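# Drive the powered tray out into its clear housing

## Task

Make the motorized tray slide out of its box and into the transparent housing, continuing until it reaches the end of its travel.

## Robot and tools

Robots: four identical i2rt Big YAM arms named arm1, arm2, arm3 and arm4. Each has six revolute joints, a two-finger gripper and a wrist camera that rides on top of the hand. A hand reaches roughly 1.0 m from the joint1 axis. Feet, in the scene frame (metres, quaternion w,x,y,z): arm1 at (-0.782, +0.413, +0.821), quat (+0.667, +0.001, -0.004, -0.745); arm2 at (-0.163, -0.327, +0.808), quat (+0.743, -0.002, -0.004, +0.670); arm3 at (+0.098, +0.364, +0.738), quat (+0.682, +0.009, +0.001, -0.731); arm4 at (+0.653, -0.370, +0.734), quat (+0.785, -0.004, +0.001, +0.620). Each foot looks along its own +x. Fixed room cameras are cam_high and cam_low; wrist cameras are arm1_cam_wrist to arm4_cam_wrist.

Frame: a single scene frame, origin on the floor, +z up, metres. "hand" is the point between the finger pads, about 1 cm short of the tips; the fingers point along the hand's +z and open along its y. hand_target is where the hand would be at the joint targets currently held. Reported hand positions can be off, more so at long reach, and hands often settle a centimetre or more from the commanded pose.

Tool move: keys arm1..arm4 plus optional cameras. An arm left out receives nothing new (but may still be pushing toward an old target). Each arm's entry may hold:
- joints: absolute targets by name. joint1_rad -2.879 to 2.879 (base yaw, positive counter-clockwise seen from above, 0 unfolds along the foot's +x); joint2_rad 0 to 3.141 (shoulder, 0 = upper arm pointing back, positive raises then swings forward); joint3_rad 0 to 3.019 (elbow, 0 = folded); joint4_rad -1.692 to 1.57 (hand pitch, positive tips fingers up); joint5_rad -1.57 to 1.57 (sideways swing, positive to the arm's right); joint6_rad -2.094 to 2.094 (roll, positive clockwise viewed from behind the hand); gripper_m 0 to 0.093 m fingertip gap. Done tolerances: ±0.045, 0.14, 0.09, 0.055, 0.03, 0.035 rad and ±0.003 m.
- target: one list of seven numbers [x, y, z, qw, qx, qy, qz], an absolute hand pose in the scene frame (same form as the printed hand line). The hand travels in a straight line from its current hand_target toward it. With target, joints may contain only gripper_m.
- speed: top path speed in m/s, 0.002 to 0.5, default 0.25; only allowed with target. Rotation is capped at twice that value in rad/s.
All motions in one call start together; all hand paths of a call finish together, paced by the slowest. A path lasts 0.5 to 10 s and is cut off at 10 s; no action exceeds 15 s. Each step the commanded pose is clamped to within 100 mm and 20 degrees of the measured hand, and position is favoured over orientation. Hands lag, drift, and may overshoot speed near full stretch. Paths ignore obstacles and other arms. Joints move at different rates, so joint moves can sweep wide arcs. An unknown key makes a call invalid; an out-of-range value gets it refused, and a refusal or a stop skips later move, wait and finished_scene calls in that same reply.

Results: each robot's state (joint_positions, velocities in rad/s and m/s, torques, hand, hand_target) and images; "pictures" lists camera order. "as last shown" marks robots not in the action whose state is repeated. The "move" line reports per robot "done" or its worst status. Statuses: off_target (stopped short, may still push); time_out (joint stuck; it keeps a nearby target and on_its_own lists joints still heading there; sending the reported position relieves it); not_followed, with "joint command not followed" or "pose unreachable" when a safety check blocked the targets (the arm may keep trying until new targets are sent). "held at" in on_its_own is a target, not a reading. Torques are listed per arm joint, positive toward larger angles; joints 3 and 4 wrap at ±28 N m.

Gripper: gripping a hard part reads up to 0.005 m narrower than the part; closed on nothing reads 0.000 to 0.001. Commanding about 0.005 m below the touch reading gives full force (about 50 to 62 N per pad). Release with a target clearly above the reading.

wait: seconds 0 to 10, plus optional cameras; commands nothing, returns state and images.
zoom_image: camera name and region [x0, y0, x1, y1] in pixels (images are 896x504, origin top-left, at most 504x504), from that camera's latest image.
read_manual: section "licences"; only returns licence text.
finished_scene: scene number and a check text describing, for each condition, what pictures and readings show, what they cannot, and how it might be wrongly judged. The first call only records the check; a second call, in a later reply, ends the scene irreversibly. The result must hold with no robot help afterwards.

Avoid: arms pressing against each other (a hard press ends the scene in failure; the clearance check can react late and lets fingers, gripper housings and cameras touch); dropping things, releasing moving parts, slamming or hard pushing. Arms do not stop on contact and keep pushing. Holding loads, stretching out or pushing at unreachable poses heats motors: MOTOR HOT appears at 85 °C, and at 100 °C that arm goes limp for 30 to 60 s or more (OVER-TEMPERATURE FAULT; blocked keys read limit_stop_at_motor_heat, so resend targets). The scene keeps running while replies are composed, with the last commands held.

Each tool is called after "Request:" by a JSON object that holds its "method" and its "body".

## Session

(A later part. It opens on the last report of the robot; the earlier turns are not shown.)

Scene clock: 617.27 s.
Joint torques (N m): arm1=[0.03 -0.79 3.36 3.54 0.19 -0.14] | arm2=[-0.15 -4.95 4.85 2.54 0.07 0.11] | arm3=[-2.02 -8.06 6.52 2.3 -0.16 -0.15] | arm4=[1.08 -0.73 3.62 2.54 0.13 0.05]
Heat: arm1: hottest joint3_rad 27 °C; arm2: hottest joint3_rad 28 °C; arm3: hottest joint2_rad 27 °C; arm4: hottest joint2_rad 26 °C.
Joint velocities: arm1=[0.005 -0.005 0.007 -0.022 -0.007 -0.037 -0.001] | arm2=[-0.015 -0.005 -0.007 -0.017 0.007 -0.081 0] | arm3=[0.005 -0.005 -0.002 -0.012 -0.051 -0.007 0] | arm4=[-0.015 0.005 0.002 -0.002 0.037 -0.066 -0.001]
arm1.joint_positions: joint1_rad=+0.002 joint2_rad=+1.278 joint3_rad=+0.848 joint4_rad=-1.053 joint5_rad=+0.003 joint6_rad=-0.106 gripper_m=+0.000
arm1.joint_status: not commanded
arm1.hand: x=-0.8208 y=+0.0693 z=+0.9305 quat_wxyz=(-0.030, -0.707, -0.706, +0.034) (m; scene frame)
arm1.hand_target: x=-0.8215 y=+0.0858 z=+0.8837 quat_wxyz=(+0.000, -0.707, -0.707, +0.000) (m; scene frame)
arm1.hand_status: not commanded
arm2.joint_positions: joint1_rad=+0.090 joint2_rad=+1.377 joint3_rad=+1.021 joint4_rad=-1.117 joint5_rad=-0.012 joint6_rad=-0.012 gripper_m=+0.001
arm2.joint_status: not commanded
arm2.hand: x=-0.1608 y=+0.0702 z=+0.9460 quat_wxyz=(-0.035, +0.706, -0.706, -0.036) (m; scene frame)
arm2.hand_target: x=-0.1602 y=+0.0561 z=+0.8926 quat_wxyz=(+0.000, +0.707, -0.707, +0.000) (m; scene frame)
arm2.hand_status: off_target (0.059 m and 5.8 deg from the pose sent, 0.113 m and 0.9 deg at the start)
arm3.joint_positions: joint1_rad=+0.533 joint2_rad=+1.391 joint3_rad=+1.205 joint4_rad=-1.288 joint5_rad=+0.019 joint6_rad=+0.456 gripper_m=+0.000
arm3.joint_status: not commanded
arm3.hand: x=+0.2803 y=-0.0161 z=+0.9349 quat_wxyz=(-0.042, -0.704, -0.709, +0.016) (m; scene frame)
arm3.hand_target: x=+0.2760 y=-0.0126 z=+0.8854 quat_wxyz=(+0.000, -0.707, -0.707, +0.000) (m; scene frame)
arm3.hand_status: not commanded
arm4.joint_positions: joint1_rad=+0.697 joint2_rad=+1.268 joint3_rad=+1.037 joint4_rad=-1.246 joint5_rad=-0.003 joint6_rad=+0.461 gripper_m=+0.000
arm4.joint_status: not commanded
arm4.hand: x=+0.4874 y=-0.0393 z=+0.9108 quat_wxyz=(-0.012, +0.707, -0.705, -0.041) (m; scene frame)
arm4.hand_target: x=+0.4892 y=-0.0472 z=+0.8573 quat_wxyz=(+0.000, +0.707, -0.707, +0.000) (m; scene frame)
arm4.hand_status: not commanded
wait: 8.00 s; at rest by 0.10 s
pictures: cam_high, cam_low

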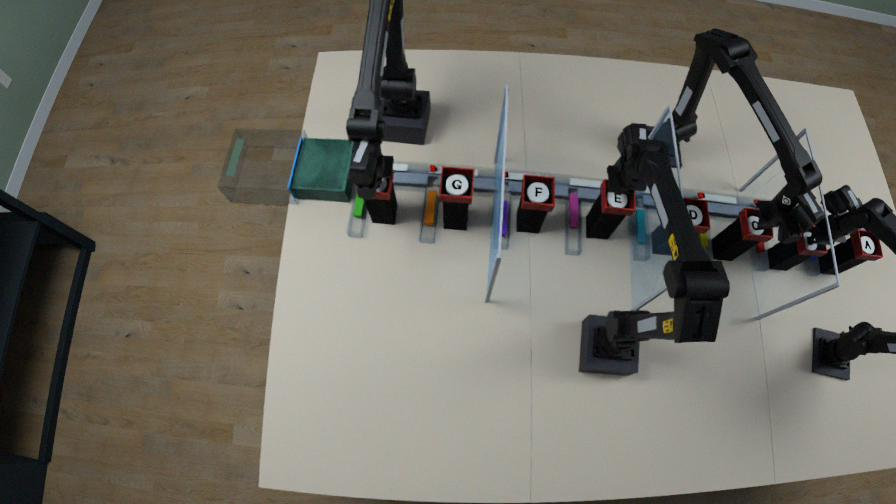

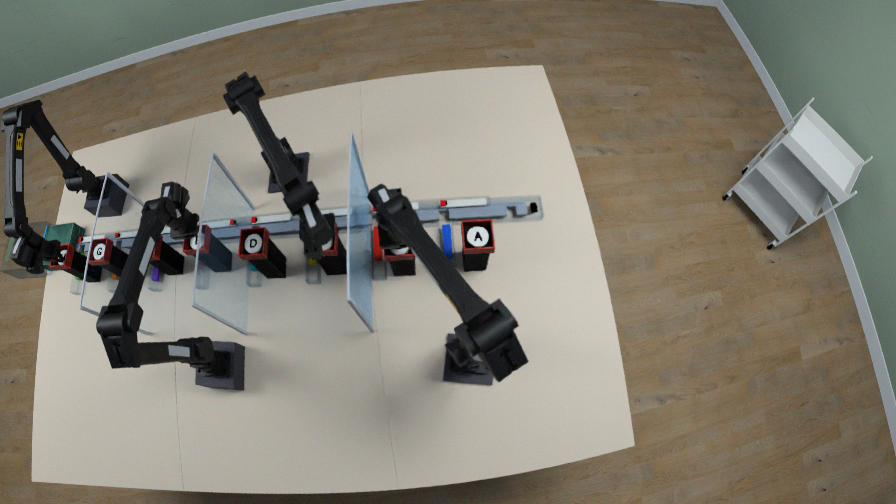

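Request:
{"method": "wait", "body": {"seconds": 8.0, "cameras": ["cam_high", "cam_low"]}}

Request:
{"method": "zoom_image", "body": {"camera": "cam_high", "region": [480, 150, 640, 250]}}

Request:
{"method": "zoom_image", "body": {"camera": "cam_high", "region": [200, 110, 440, 250]}}

Scene clock: 625.43 s.
Joint torques (N m): arm1=[-0.03 -0.67 3.4 3.48 0.18 -0.15] | arm2=[-0.56 -5.19 4.9 2.5 0.08 0.07] | arm3=[-2.08 -8.06 6.46 2.36 -0.17 -0.15] | arm4=[1.08 -0.73 3.62 2.54 0.13 0.05]
Heat: arm1: hottest joint3_rad 27 °C; arm2: hottest joint3_rad 28 °C; arm3: hottest joint2_rad 27 °C; arm4: hottest joint2_rad 26 °C.
Joint velocities: arm1=[-0.015 -0.005 -0.002 -0.007 -0.022 -0.037 -0.001] | arm2=[-0.015 0.005 0.002 -0.017 -0.022 -0.022 0.001] | arm3=[-0.015 -0.015 -0.032 -0.002 0.007 -0.007 0] | arm4=[0.015 -0.015 -0.007 -0.002 0.007 0.022 0.001]
arm1.joint_positions: joint1_rad=+0.002 joint2_rad=+1.278 joint3_rad=+0.848 joint4_rad=-1.053 joint5_rad=+0.003 joint6_rad=-0.106 gripper_m=+0.000
arm1.joint_status: not commanded
arm1.hand: x=-0.8208 y=+0.0693 z=+0.9305 quat_wxyz=(-0.030, -0.707, -0.706, +0.034) (m; scene frame)
arm1.hand_target: x=-0.8215 y=+0.0858 z=+0.8837 quat_wxyz=(+0.000, -0.707, -0.707, +0.000) (m; scene frame)
arm1.hand_status: not commanded
arm2.joint_positions: joint1_rad=+0.090 joint2_rad=+1.377 joint3_rad=+1.021 joint4_rad=-1.117 joint5_rad=-0.012 joint6_rad=-0.012 gripper_m=+0.001
arm2.joint_status: not commanded
arm2.hand: x=-0.1608 y=+0.0702 z=+0.9460 quat_wxyz=(-0.035, +0.706, -0.706, -0.036) (m; scene frame)
arm2.hand_target: x=-0.1602 y=+0.0561 z=+0.8926 quat_wxyz=(+0.000, +0.707, -0.707, +0.000) (m; scene frame)
arm2.hand_status: off_target (0.059 m and 5.8 deg from the pose sent, 0.113 m and 0.9 deg at the start)
arm3.joint_positions: joint1_rad=+0.533 joint2_rad=+1.391 joint3_rad=+1.205 joint4_rad=-1.288 joint5_rad=+0.019 joint6_rad=+0.456 gripper_m=+0.000
arm3.joint_status: not commanded
arm3.hand: x=+0.2803 y=-0.0161 z=+0.9349 quat_wxyz=(-0.042, -0.704, -0.709, +0.016) (m; scene frame)
arm3.hand_target: x=+0.2760 y=-0.0126 z=+0.8854 quat_wxyz=(+0.000, -0.707, -0.707, +0.000) (m; scene frame)
arm3.hand_status: not commanded
arm4.joint_positions: joint1_rad=+0.697 joint2_rad=+1.268 joint3_rad=+1.037 joint4_rad=-1.246 joint5_rad=-0.003 joint6_rad=+0.461 gripper_m=+0.000
arm4.joint_status: not commanded
arm4.hand: x=+0.4874 y=-0.0393 z=+0.9108 quat_wxyz=(-0.012, +0.707, -0.705, -0.041) (m; scene frame)
arm4.hand_target: x=+0.4892 y=-0.0472 z=+0.8573 quat_wxyz=(+0.000, +0.707, -0.707, +0.000) (m; scene frame)
arm4.hand_status: not commanded
wait: 8.00 s; at rest by 0.10 s
pictures: cam_high, cam_low

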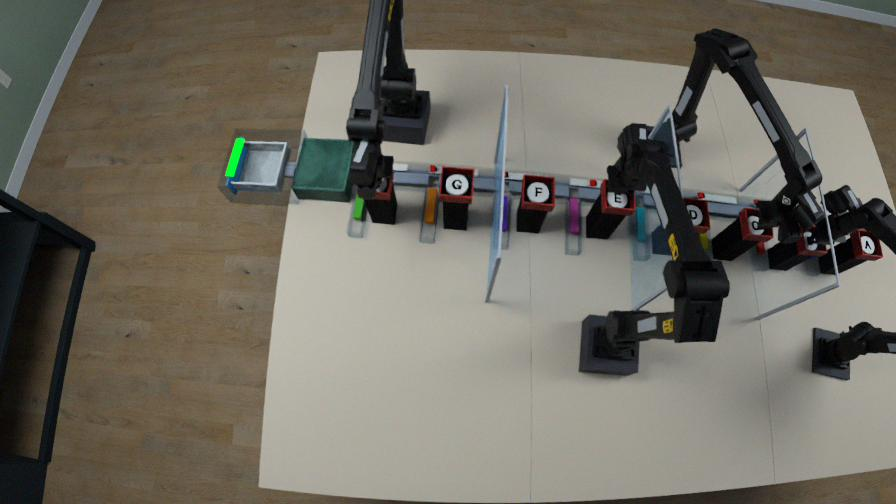

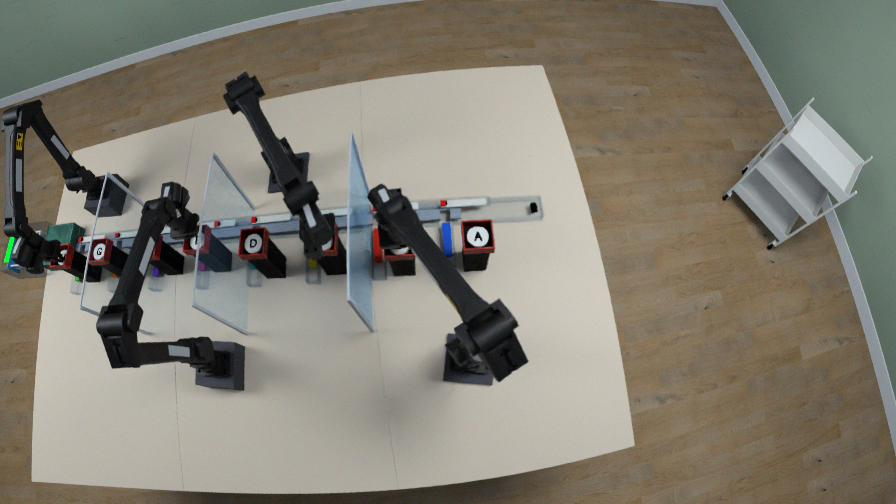

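Scaled by 3.150 from the camera's 896x504 image, which has a finer 1280x720 frame.

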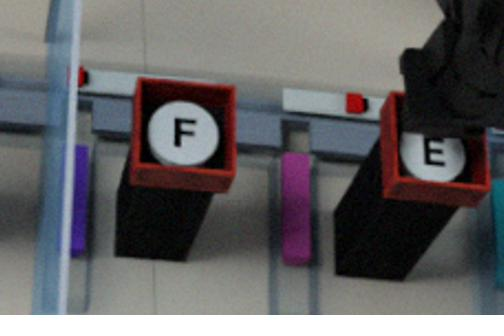

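Scaled by 2.100 from the camera's 896x504 image, which has a finer 1280x720 frame.

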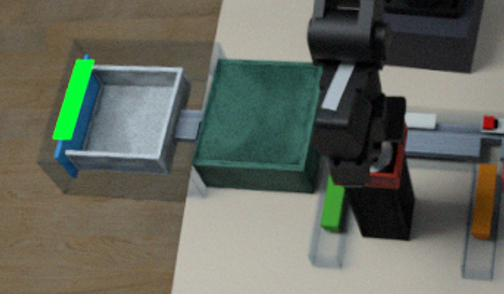

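Request:
{"method": "wait", "body": {"seconds": 4.0, "cameras": ["cam_high"]}}

Request:
{"method": "zoom_image", "body": {"camera": "cam_high", "region": [200, 110, 320, 220]}}

Scene clock: 629.53 s.
Joint torques (N m): arm1=[-0.09 -0.73 3.38 3.48 0.2 -0.15] | arm2=[-0.56 -5.07 4.94 2.39 0.08 0.1] | arm3=[-1.9 -8.18 6.5 2.36 -0.16 -0.13] | arm4=[1.14 -0.73 3.62 2.54 0.13 0.05]
Heat: arm1: hottest joint3_rad 27 °C; arm2: hottest joint3_rad 28 °C; arm3: hottest joint2_rad 27 °C; arm4: hottest joint2_rad 26 °C.
Joint velocities: arm1=[-0.005 0.015 -0.007 -0.007 0.022 0.051 -0.001] | arm2=[-0.015 -0.005 -0.002 -0.007 -0.037 0.037 0.001] | arm3=[-0.005 0.005 0.012 0.022 0.022 0.051 0] | arm4=[-0.015 0.005 -0.002 -0.002 0.037 0.007 0]
arm1.joint_positions: joint1_rad=+0.002 joint2_rad=+1.278 joint3_rad=+0.848 joint4_rad=-1.053 joint5_rad=+0.003 joint6_rad=-0.106 gripper_m=+0.000
arm1.joint_status: not commanded
arm1.hand: x=-0.8208 y=+0.0693 z=+0.9305 quat_wxyz=(-0.030, -0.707, -0.706, +0.034) (m; scene frame)
arm1.hand_target: x=-0.8215 y=+0.0858 z=+0.8837 quat_wxyz=(+0.000, -0.707, -0.707, +0.000) (m; scene frame)
arm1.hand_status: not commanded
arm2.joint_positions: joint1_rad=+0.090 joint2_rad=+1.377 joint3_rad=+1.021 joint4_rad=-1.117 joint5_rad=-0.012 joint6_rad=-0.012 gripper_m=+0.001
arm2.joint_status: not commanded
arm2.hand: x=-0.1608 y=+0.0702 z=+0.9460 quat_wxyz=(-0.035, +0.706, -0.706, -0.036) (m; scene frame)
arm2.hand_target: x=-0.1602 y=+0.0561 z=+0.8926 quat_wxyz=(+0.000, +0.707, -0.707, +0.000) (m; scene frame)
arm2.hand_status: off_target (0.059 m and 5.8 deg from the pose sent, 0.113 m and 0.9 deg at the start)
arm3.joint_positions: joint1_rad=+0.533 joint2_rad=+1.391 joint3_rad=+1.205 joint4_rad=-1.288 joint5_rad=+0.019 joint6_rad=+0.456 gripper_m=+0.000
arm3.joint_status: not commanded
arm3.hand: x=+0.2803 y=-0.0161 z=+0.9349 quat_wxyz=(-0.042, -0.704, -0.709, +0.016) (m; scene frame)
arm3.hand_target: x=+0.2760 y=-0.0126 z=+0.8854 quat_wxyz=(+0.000, -0.707, -0.707, +0.000) (m; scene frame)
arm3.hand_status: not commanded
arm4.joint_positions: joint1_rad=+0.697 joint2_rad=+1.268 joint3_rad=+1.037 joint4_rad=-1.246 joint5_rad=-0.003 joint6_rad=+0.461 gripper_m=+0.000
arm4.joint_status: not commanded
arm4.hand: x=+0.4874 y=-0.0393 z=+0.9108 quat_wxyz=(-0.012, +0.707, -0.705, -0.041) (m; scene frame)
arm4.hand_target: x=+0.4892 y=-0.0472 z=+0.8573 quat_wxyz=(+0.000, +0.707, -0.707, +0.000) (m; scene frame)
arm4.hand_status: not commanded
wait: 4.00 s; at rest by 0.17 s
pictures: cam_high

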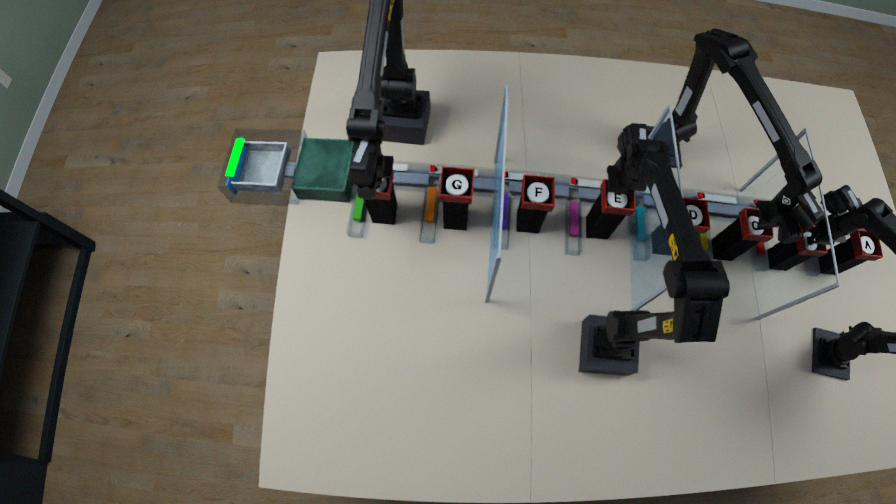

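Scaled by 4.200 from the camera's 896x504 image, which has a finer 1280x720 frame.

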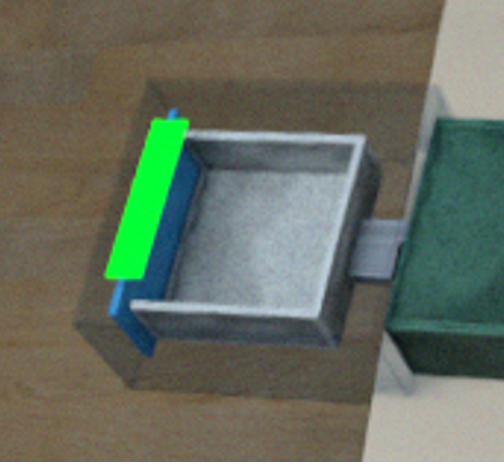

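Request:
{"method": "move", "body": {"arm1": {"target": [-0.822, 0.064, 1.005, 0, 0.7071, 0.7071, 0], "speed": 0.4}, "arm2": {"target": [-0.165, 0.075, 1.005, 0, 0.7071, -0.7071, 0], "speed": 0.4}, "arm3": {"target": [0.285, -0.022, 1.012, 0, 0.7071, 0.7071, 0], "speed": 0.4}, "arm4": {"target": [0.482, -0.028, 1.0, 0, 0.7071, -0.7071, 0], "speed": 0.4}, "cameras": ["cam_high"]}}

Request:
{"method": "wait", "body": {"seconds": 10.0, "cameras": ["cam_high", "cam_low"]}}

Request:
{"method": "zoom_image", "body": {"camera": "cam_high", "region": [200, 110, 320, 220]}}

Scene clock: 631.13 s.
Joint torques (N m): arm1=[0.56 -6.36 11.43 0.4 0.19 -0.07] | arm2=[0.26 -10.87 13.68 -0.36 0.08 0.22] | arm3=[-0.79 -12.51 15.05 0.01 -0.14 -0.04] | arm4=[0.73 -7.88 15.92 -0.51 0.07 -0.01]
Heat: arm1: hottest joint3_rad 27 °C; arm2: hottest joint3_rad 28 °C; arm3: hottest joint2_rad 27 °C; arm4: hottest joint2_rad 26 °C.
move: arm1 off_target; arm2 off_target; arm3 off_target; arm4 off_target
Joint velocities: arm1=[-0.005 -0.005 -0.012 0.007 -0.022 -0.051 -0.001] | arm2=[0.005 -0.024 -0.012 -0.002 -0.007 -0.007 0.001] | arm3=[0.005 -0.005 -0.007 -0.007 0.095 0.007 -0.001] | arm4=[-0.005 0.005 -0.007 0.027 -0.051 -0.037 -0.002]
arm1.joint_positions: joint1_rad=+0.002 joint2_rad=+1.276 joint3_rad=+1.010 joint4_rad=-1.344 joint5_rad=+0.003 joint6_rad=-0.106 gripper_m=+0.000
arm1.joint_status: not commanded
arm1.hand: x=-0.8201 y=+0.0799 z=+0.9888 quat_wxyz=(+0.010, -0.707, -0.707, -0.015) (m; scene frame)
arm1.hand_target: x=-0.8221 y=+0.0636 z=+1.0050 quat_wxyz=(+0.000, -0.708, -0.707, +0.000) (m; scene frame)
arm1.hand_status: off_target (0.023 m and 2.1 deg from the pose sent, 0.075 m and 5.2 deg at the start)
arm2.joint_positions: joint1_rad=+0.090 joint2_rad=+1.383 joint3_rad=+1.175 joint4_rad=-1.368 joint5_rad=-0.012 joint6_rad=-0.011 gripper_m=+0.001
arm2.joint_status: not commanded
arm2.hand: x=-0.1613 y=+0.0626 z=+0.9987 quat_wxyz=(+0.002, +0.706, -0.708, +0.000) (m; scene frame)
arm2.hand_target: x=-0.1650 y=+0.0752 z=+1.0050 quat_wxyz=(+0.000, +0.707, -0.707, -0.001) (m; scene frame)
arm2.hand_status: off_target (0.014 m and 0.3 deg from the pose sent, 0.059 m and 5.8 deg at the start)
arm3.joint_positions: joint1_rad=+0.533 joint2_rad=+1.423 joint3_rad=+1.427 joint4_rad=-1.575 joint5_rad=+0.018 joint6_rad=+0.458 gripper_m=+0.000
arm3.joint_status: not commanded
arm3.hand: x=+0.2775 y=-0.0128 z=+1.0058 quat_wxyz=(+0.004, -0.705, -0.709, +0.000) (m; scene frame)
arm3.hand_target: x=+0.2854 y=-0.0229 z=+1.0122 quat_wxyz=(+0.000, -0.707, -0.707, +0.000) (m; scene frame)
arm3.hand_status: off_target (0.013 m and 0.6 deg from the pose sent, 0.077 m and 5.1 deg at the start)
arm4.joint_positions: joint1_rad=+0.697 joint2_rad=+1.313 joint3_rad=+1.258 joint4_rad=-1.551 joint5_rad=-0.002 joint6_rad=+0.461 gripper_m=+0.000
arm4.joint_status: not commanded
arm4.hand: x=+0.4896 y=-0.0430 z=+0.9778 quat_wxyz=(+0.009, +0.708, -0.706, +0.021) (m; scene frame)
arm4.hand_target: x=+0.4823 y=-0.0289 z=+0.9993 quat_wxyz=(+0.000, +0.707, -0.707, +0.000) (m; scene frame)
arm4.hand_status: off_target (0.028 m and 2.6 deg from the pose sent, 0.090 m and 4.9 deg at the start)
pictures: cam_high

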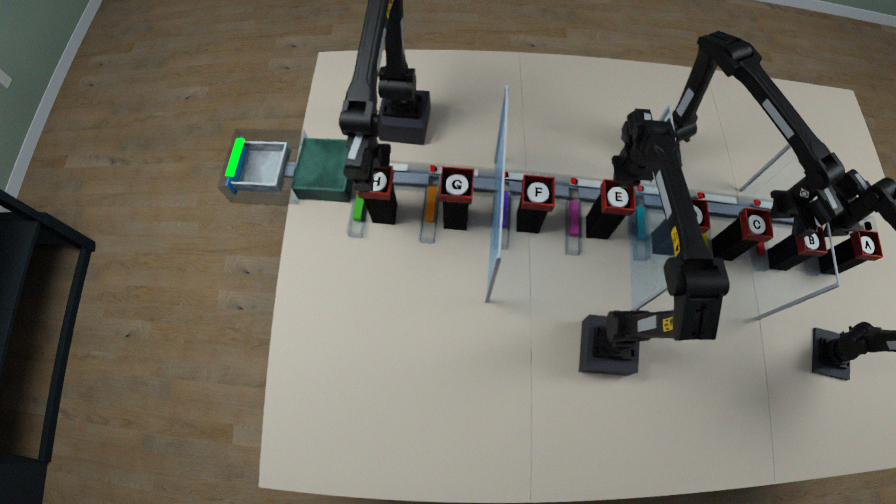

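Scene clock: 641.13 s.
Joint torques (N m): arm1=[0.56 -6.3 11.41 0.47 0.18 -0.07] | arm2=[0.32 -10.34 13.81 -0.44 0.05 0.21] | arm3=[-0.91 -12.75 15.05 0.1 -0.13 -0.04] | arm4=[0.67 -7.88 15.92 -0.53 0.07 -0.01]
Heat: arm1: hottest joint3_rad 30 °C; arm2: hottest joint3_rad 29 °C; arm3: hottest joint3_rad 30 °C; arm4: hottest joint3_rad 30 °C.
Joint velocities: arm1=[-0.005 -0.005 -0.002 0.012 -0.022 -0.051 -0.002] | arm2=[-0.015 -0.005 0.007 0.002 -0.037 -0.007 0] | arm3=[-0.015 0.005 -0.007 -0.017 0.051 0.037 0] | arm4=[-0.005 0.005 0.007 0.007 -0.037 0.037 -0.002]
arm1.joint_positions: joint1_rad=+0.002 joint2_rad=+1.276 joint3_rad=+1.010 joint4_rad=-1.345 joint5_rad=+0.003 joint6_rad=-0.106 gripper_m=+0.000
arm1.joint_status: not commanded
arm1.hand: x=-0.8201 y=+0.0800 z=+0.9888 quat_wxyz=(+0.010, -0.707, -0.707, -0.016) (m; scene frame)
arm1.hand_target: x=-0.8221 y=+0.0636 z=+1.0050 quat_wxyz=(+0.000, -0.708, -0.707, +0.000) (m; scene frame)
arm1.hand_status: off_target (0.023 m and 2.1 deg from the pose sent, 0.075 m and 5.2 deg at the start)
arm2.joint_positions: joint1_rad=+0.090 joint2_rad=+1.383 joint3_rad=+1.175 joint4_rad=-1.368 joint5_rad=-0.012 joint6_rad=-0.011 gripper_m=+0.001
arm2.joint_status: not commanded
arm2.hand: x=-0.1614 y=+0.0625 z=+0.9987 quat_wxyz=(+0.002, +0.706, -0.708, +0.000) (m; scene frame)
arm2.hand_target: x=-0.1650 y=+0.0751 z=+1.0050 quat_wxyz=(+0.000, +0.707, -0.707, +0.000) (m; scene frame)
arm2.hand_status: off_target (0.014 m and 0.3 deg from the pose sent, 0.059 m and 5.8 deg at the start)
arm3.joint_positions: joint1_rad=+0.533 joint2_rad=+1.423 joint3_rad=+1.427 joint4_rad=-1.575 joint5_rad=+0.018 joint6_rad=+0.458 gripper_m=+0.000
arm3.joint_status: not commanded
arm3.hand: x=+0.2775 y=-0.0128 z=+1.0058 quat_wxyz=(+0.004, -0.705, -0.709, +0.000) (m; scene frame)
arm3.hand_target: x=+0.2855 y=-0.0229 z=+1.0122 quat_wxyz=(-0.001, -0.707, -0.707, +0.000) (m; scene frame)
arm3.hand_status: off_target (0.013 m and 0.6 deg from the pose sent, 0.077 m and 5.1 deg at the start)
arm4.joint_positions: joint1_rad=+0.697 joint2_rad=+1.313 joint3_rad=+1.258 joint4_rad=-1.552 joint5_rad=-0.002 joint6_rad=+0.461 gripper_m=+0.000
arm4.joint_status: not commanded
arm4.hand: x=+0.4896 y=-0.0431 z=+0.9778 quat_wxyz=(+0.009, +0.708, -0.706, +0.021) (m; scene frame)
arm4.hand_target: x=+0.4824 y=-0.0289 z=+0.9993 quat_wxyz=(+0.000, +0.707, -0.707, +0.000) (m; scene frame)
arm4.hand_status: off_target (0.028 m and 2.6 deg from the pose sent, 0.090 m and 4.9 deg at the start)
wait: 10.00 s; at rest by 0.27 s
pictures: cam_high, cam_low

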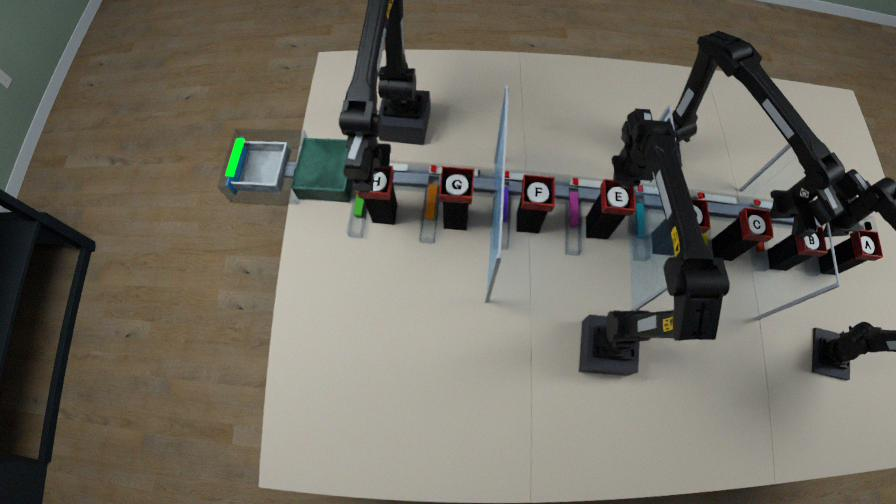

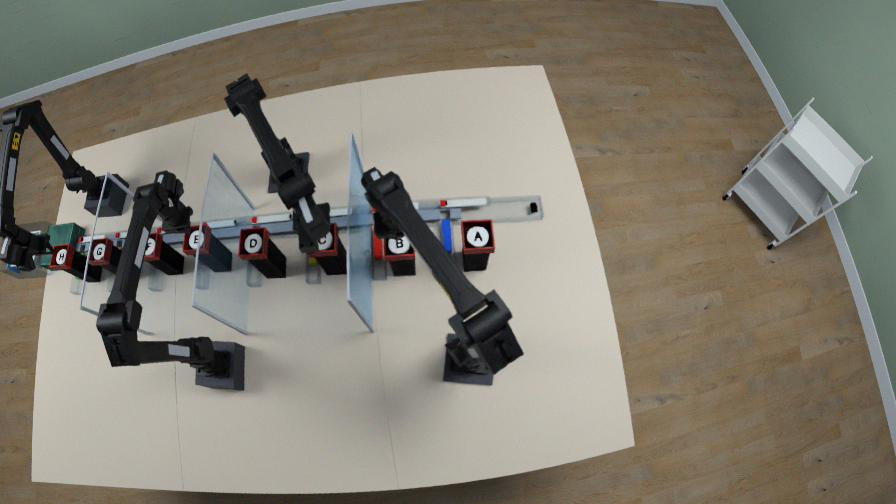

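Scaled by 4.200 from the camera's 896x504 image, which has a finer 1280x720 frame.

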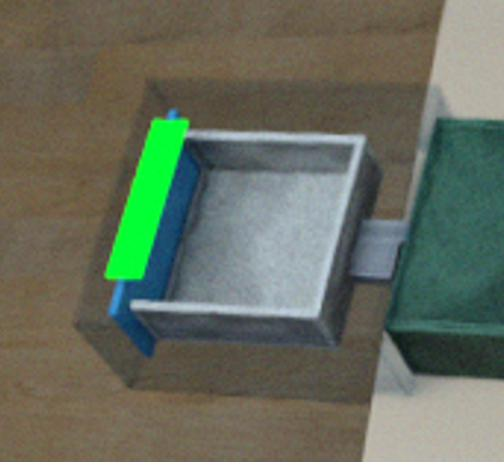

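Request:
{"method": "finished_scene", "body": {"scene": 2, "check": "Tray ran out of the green box into the see-through housing: cam_high zoom at 625, 629.5, 641 s shows tray at identical position, blue front under the stripe at the far left of the housing, stripe bright green as in scene 1's accepted end state. All four arms were lifted off the buttons at ~630.5 s and 10 s later tray has not moved, stripe still bright. Pictures cannot show the last millimetre at the end stop, but it was stationary with motor and all bolts clear before buttons were released, i.e. stopped at its end."}}

This call ended nothing. Check each condition that your pictures could not show: look closer or test it, and mend what is not met. Then call finished_scene again.

Request:
{"method": "wait", "body": {"seconds": 5.0, "cameras": ["cam_high"]}}

Request:
{"method": "zoom_image", "body": {"camera": "cam_high", "region": [200, 110, 320, 220]}}

Scene clock: 646.30 s.
Joint torques (N m): arm1=[0.56 -6.48 11.4 0.47 0.18 -0.06] | arm2=[0.21 -10.93 13.74 -0.42 0.05 0.17] | arm3=[-0.67 -12.81 15.05 0.09 -0.12 -0.04] | arm4=[0.67 -7.88 15.92 -0.53 0.07 -0.01]
Heat: arm1: hottest joint3_rad 31 °C; arm2: hottest joint3_rad 30 °C; arm3: hottest joint3_rad 31 °C; arm4: hottest joint3_rad 32 °C.
Joint velocities: arm1=[0.005 -0.015 -0.002 -0.007 0.022 -0.051 -0.001] | arm2=[-0.005 -0.005 -0.002 -0.027 0.037 0.007 0.001] | arm3=[-0.005 -0.005 -0.002 0.007 0.022 0.022 0] | arm4=[-0.015 0.005 -0.012 -0.002 -0.037 -0.051 -0.001]
arm1.joint_positions: joint1_rad=+0.002 joint2_rad=+1.276 joint3_rad=+1.010 joint4_rad=-1.345 joint5_rad=+0.003 joint6_rad=-0.106 gripper_m=+0.000
arm1.joint_status: not commanded
arm1.hand: x=-0.8201 y=+0.0800 z=+0.9888 quat_wxyz=(+0.010, -0.707, -0.707, -0.016) (m; scene frame)
arm1.hand_target: x=-0.8221 y=+0.0636 z=+1.0050 quat_wxyz=(+0.000, -0.708, -0.707, +0.000) (m; scene frame)
arm1.hand_status: off_target (0.023 m and 2.1 deg from the pose sent, 0.075 m and 5.2 deg at the start)
arm2.joint_positions: joint1_rad=+0.090 joint2_rad=+1.383 joint3_rad=+1.175 joint4_rad=-1.368 joint5_rad=-0.012 joint6_rad=-0.011 gripper_m=+0.001
arm2.joint_status: not commanded
arm2.hand: x=-0.1614 y=+0.0625 z=+0.9987 quat_wxyz=(+0.002, +0.706, -0.708, +0.000) (m; scene frame)
arm2.hand_target: x=-0.1650 y=+0.0751 z=+1.0050 quat_wxyz=(+0.000, +0.707, -0.707, +0.000) (m; scene frame)
arm2.hand_status: off_target (0.014 m and 0.3 deg from the pose sent, 0.059 m and 5.8 deg at the start)
arm3.joint_positions: joint1_rad=+0.533 joint2_rad=+1.423 joint3_rad=+1.427 joint4_rad=-1.575 joint5_rad=+0.018 joint6_rad=+0.458 gripper_m=+0.000
arm3.joint_status: not commanded
arm3.hand: x=+0.2775 y=-0.0128 z=+1.0058 quat_wxyz=(+0.004, -0.705, -0.709, +0.000) (m; scene frame)
arm3.hand_target: x=+0.2855 y=-0.0229 z=+1.0122 quat_wxyz=(-0.001, -0.707, -0.707, +0.000) (m; scene frame)
arm3.hand_status: off_target (0.013 m and 0.6 deg from the pose sent, 0.077 m and 5.1 deg at the start)
arm4.joint_positions: joint1_rad=+0.697 joint2_rad=+1.313 joint3_rad=+1.258 joint4_rad=-1.552 joint5_rad=-0.002 joint6_rad=+0.461 gripper_m=+0.000
arm4.joint_status: not commanded
arm4.hand: x=+0.4896 y=-0.0431 z=+0.9778 quat_wxyz=(+0.009, +0.708, -0.706, +0.021) (m; scene frame)
arm4.hand_target: x=+0.4823 y=-0.0289 z=+0.9993 quat_wxyz=(+0.000, +0.707, -0.707, +0.000) (m; scene frame)
arm4.hand_status: off_target (0.028 m and 2.6 deg from the pose sent, 0.090 m and 4.9 deg at the start)
wait: 5.00 s; at rest by 0.10 s
pictures: cam_high

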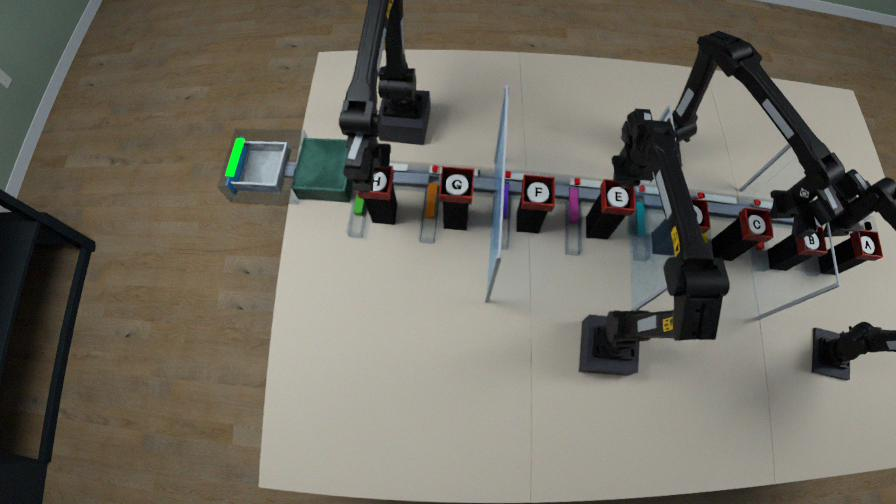

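Scaled by 4.200 from the camera's 896x504 image, which has a finer 1280x720 frame.

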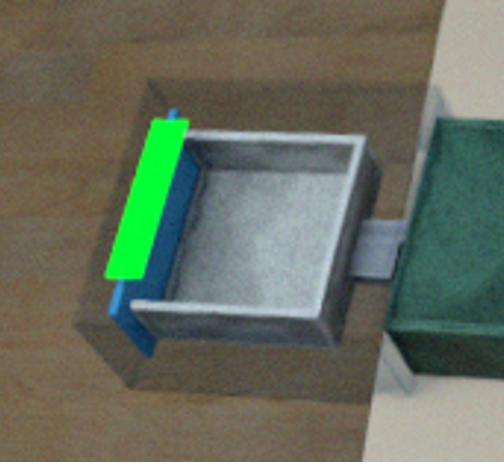

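Request:
{"method": "finished_scene", "body": {"scene": 2, "check": "Rechecked at 646.3 s: tray is fully inside the see-through housing, blue front beneath the stripe at the far end, in the same place as at 625/629/641 s; stripe bright green. Arms are off all buttons for 15 s and the tray stays. It stopped by itself while all bolts were clear, so it is at its end; same look as in scene 1's accepted end state. Pictures cannot show a sub-millimetre gap at the end stop."}}

The scene is finished: the task was done.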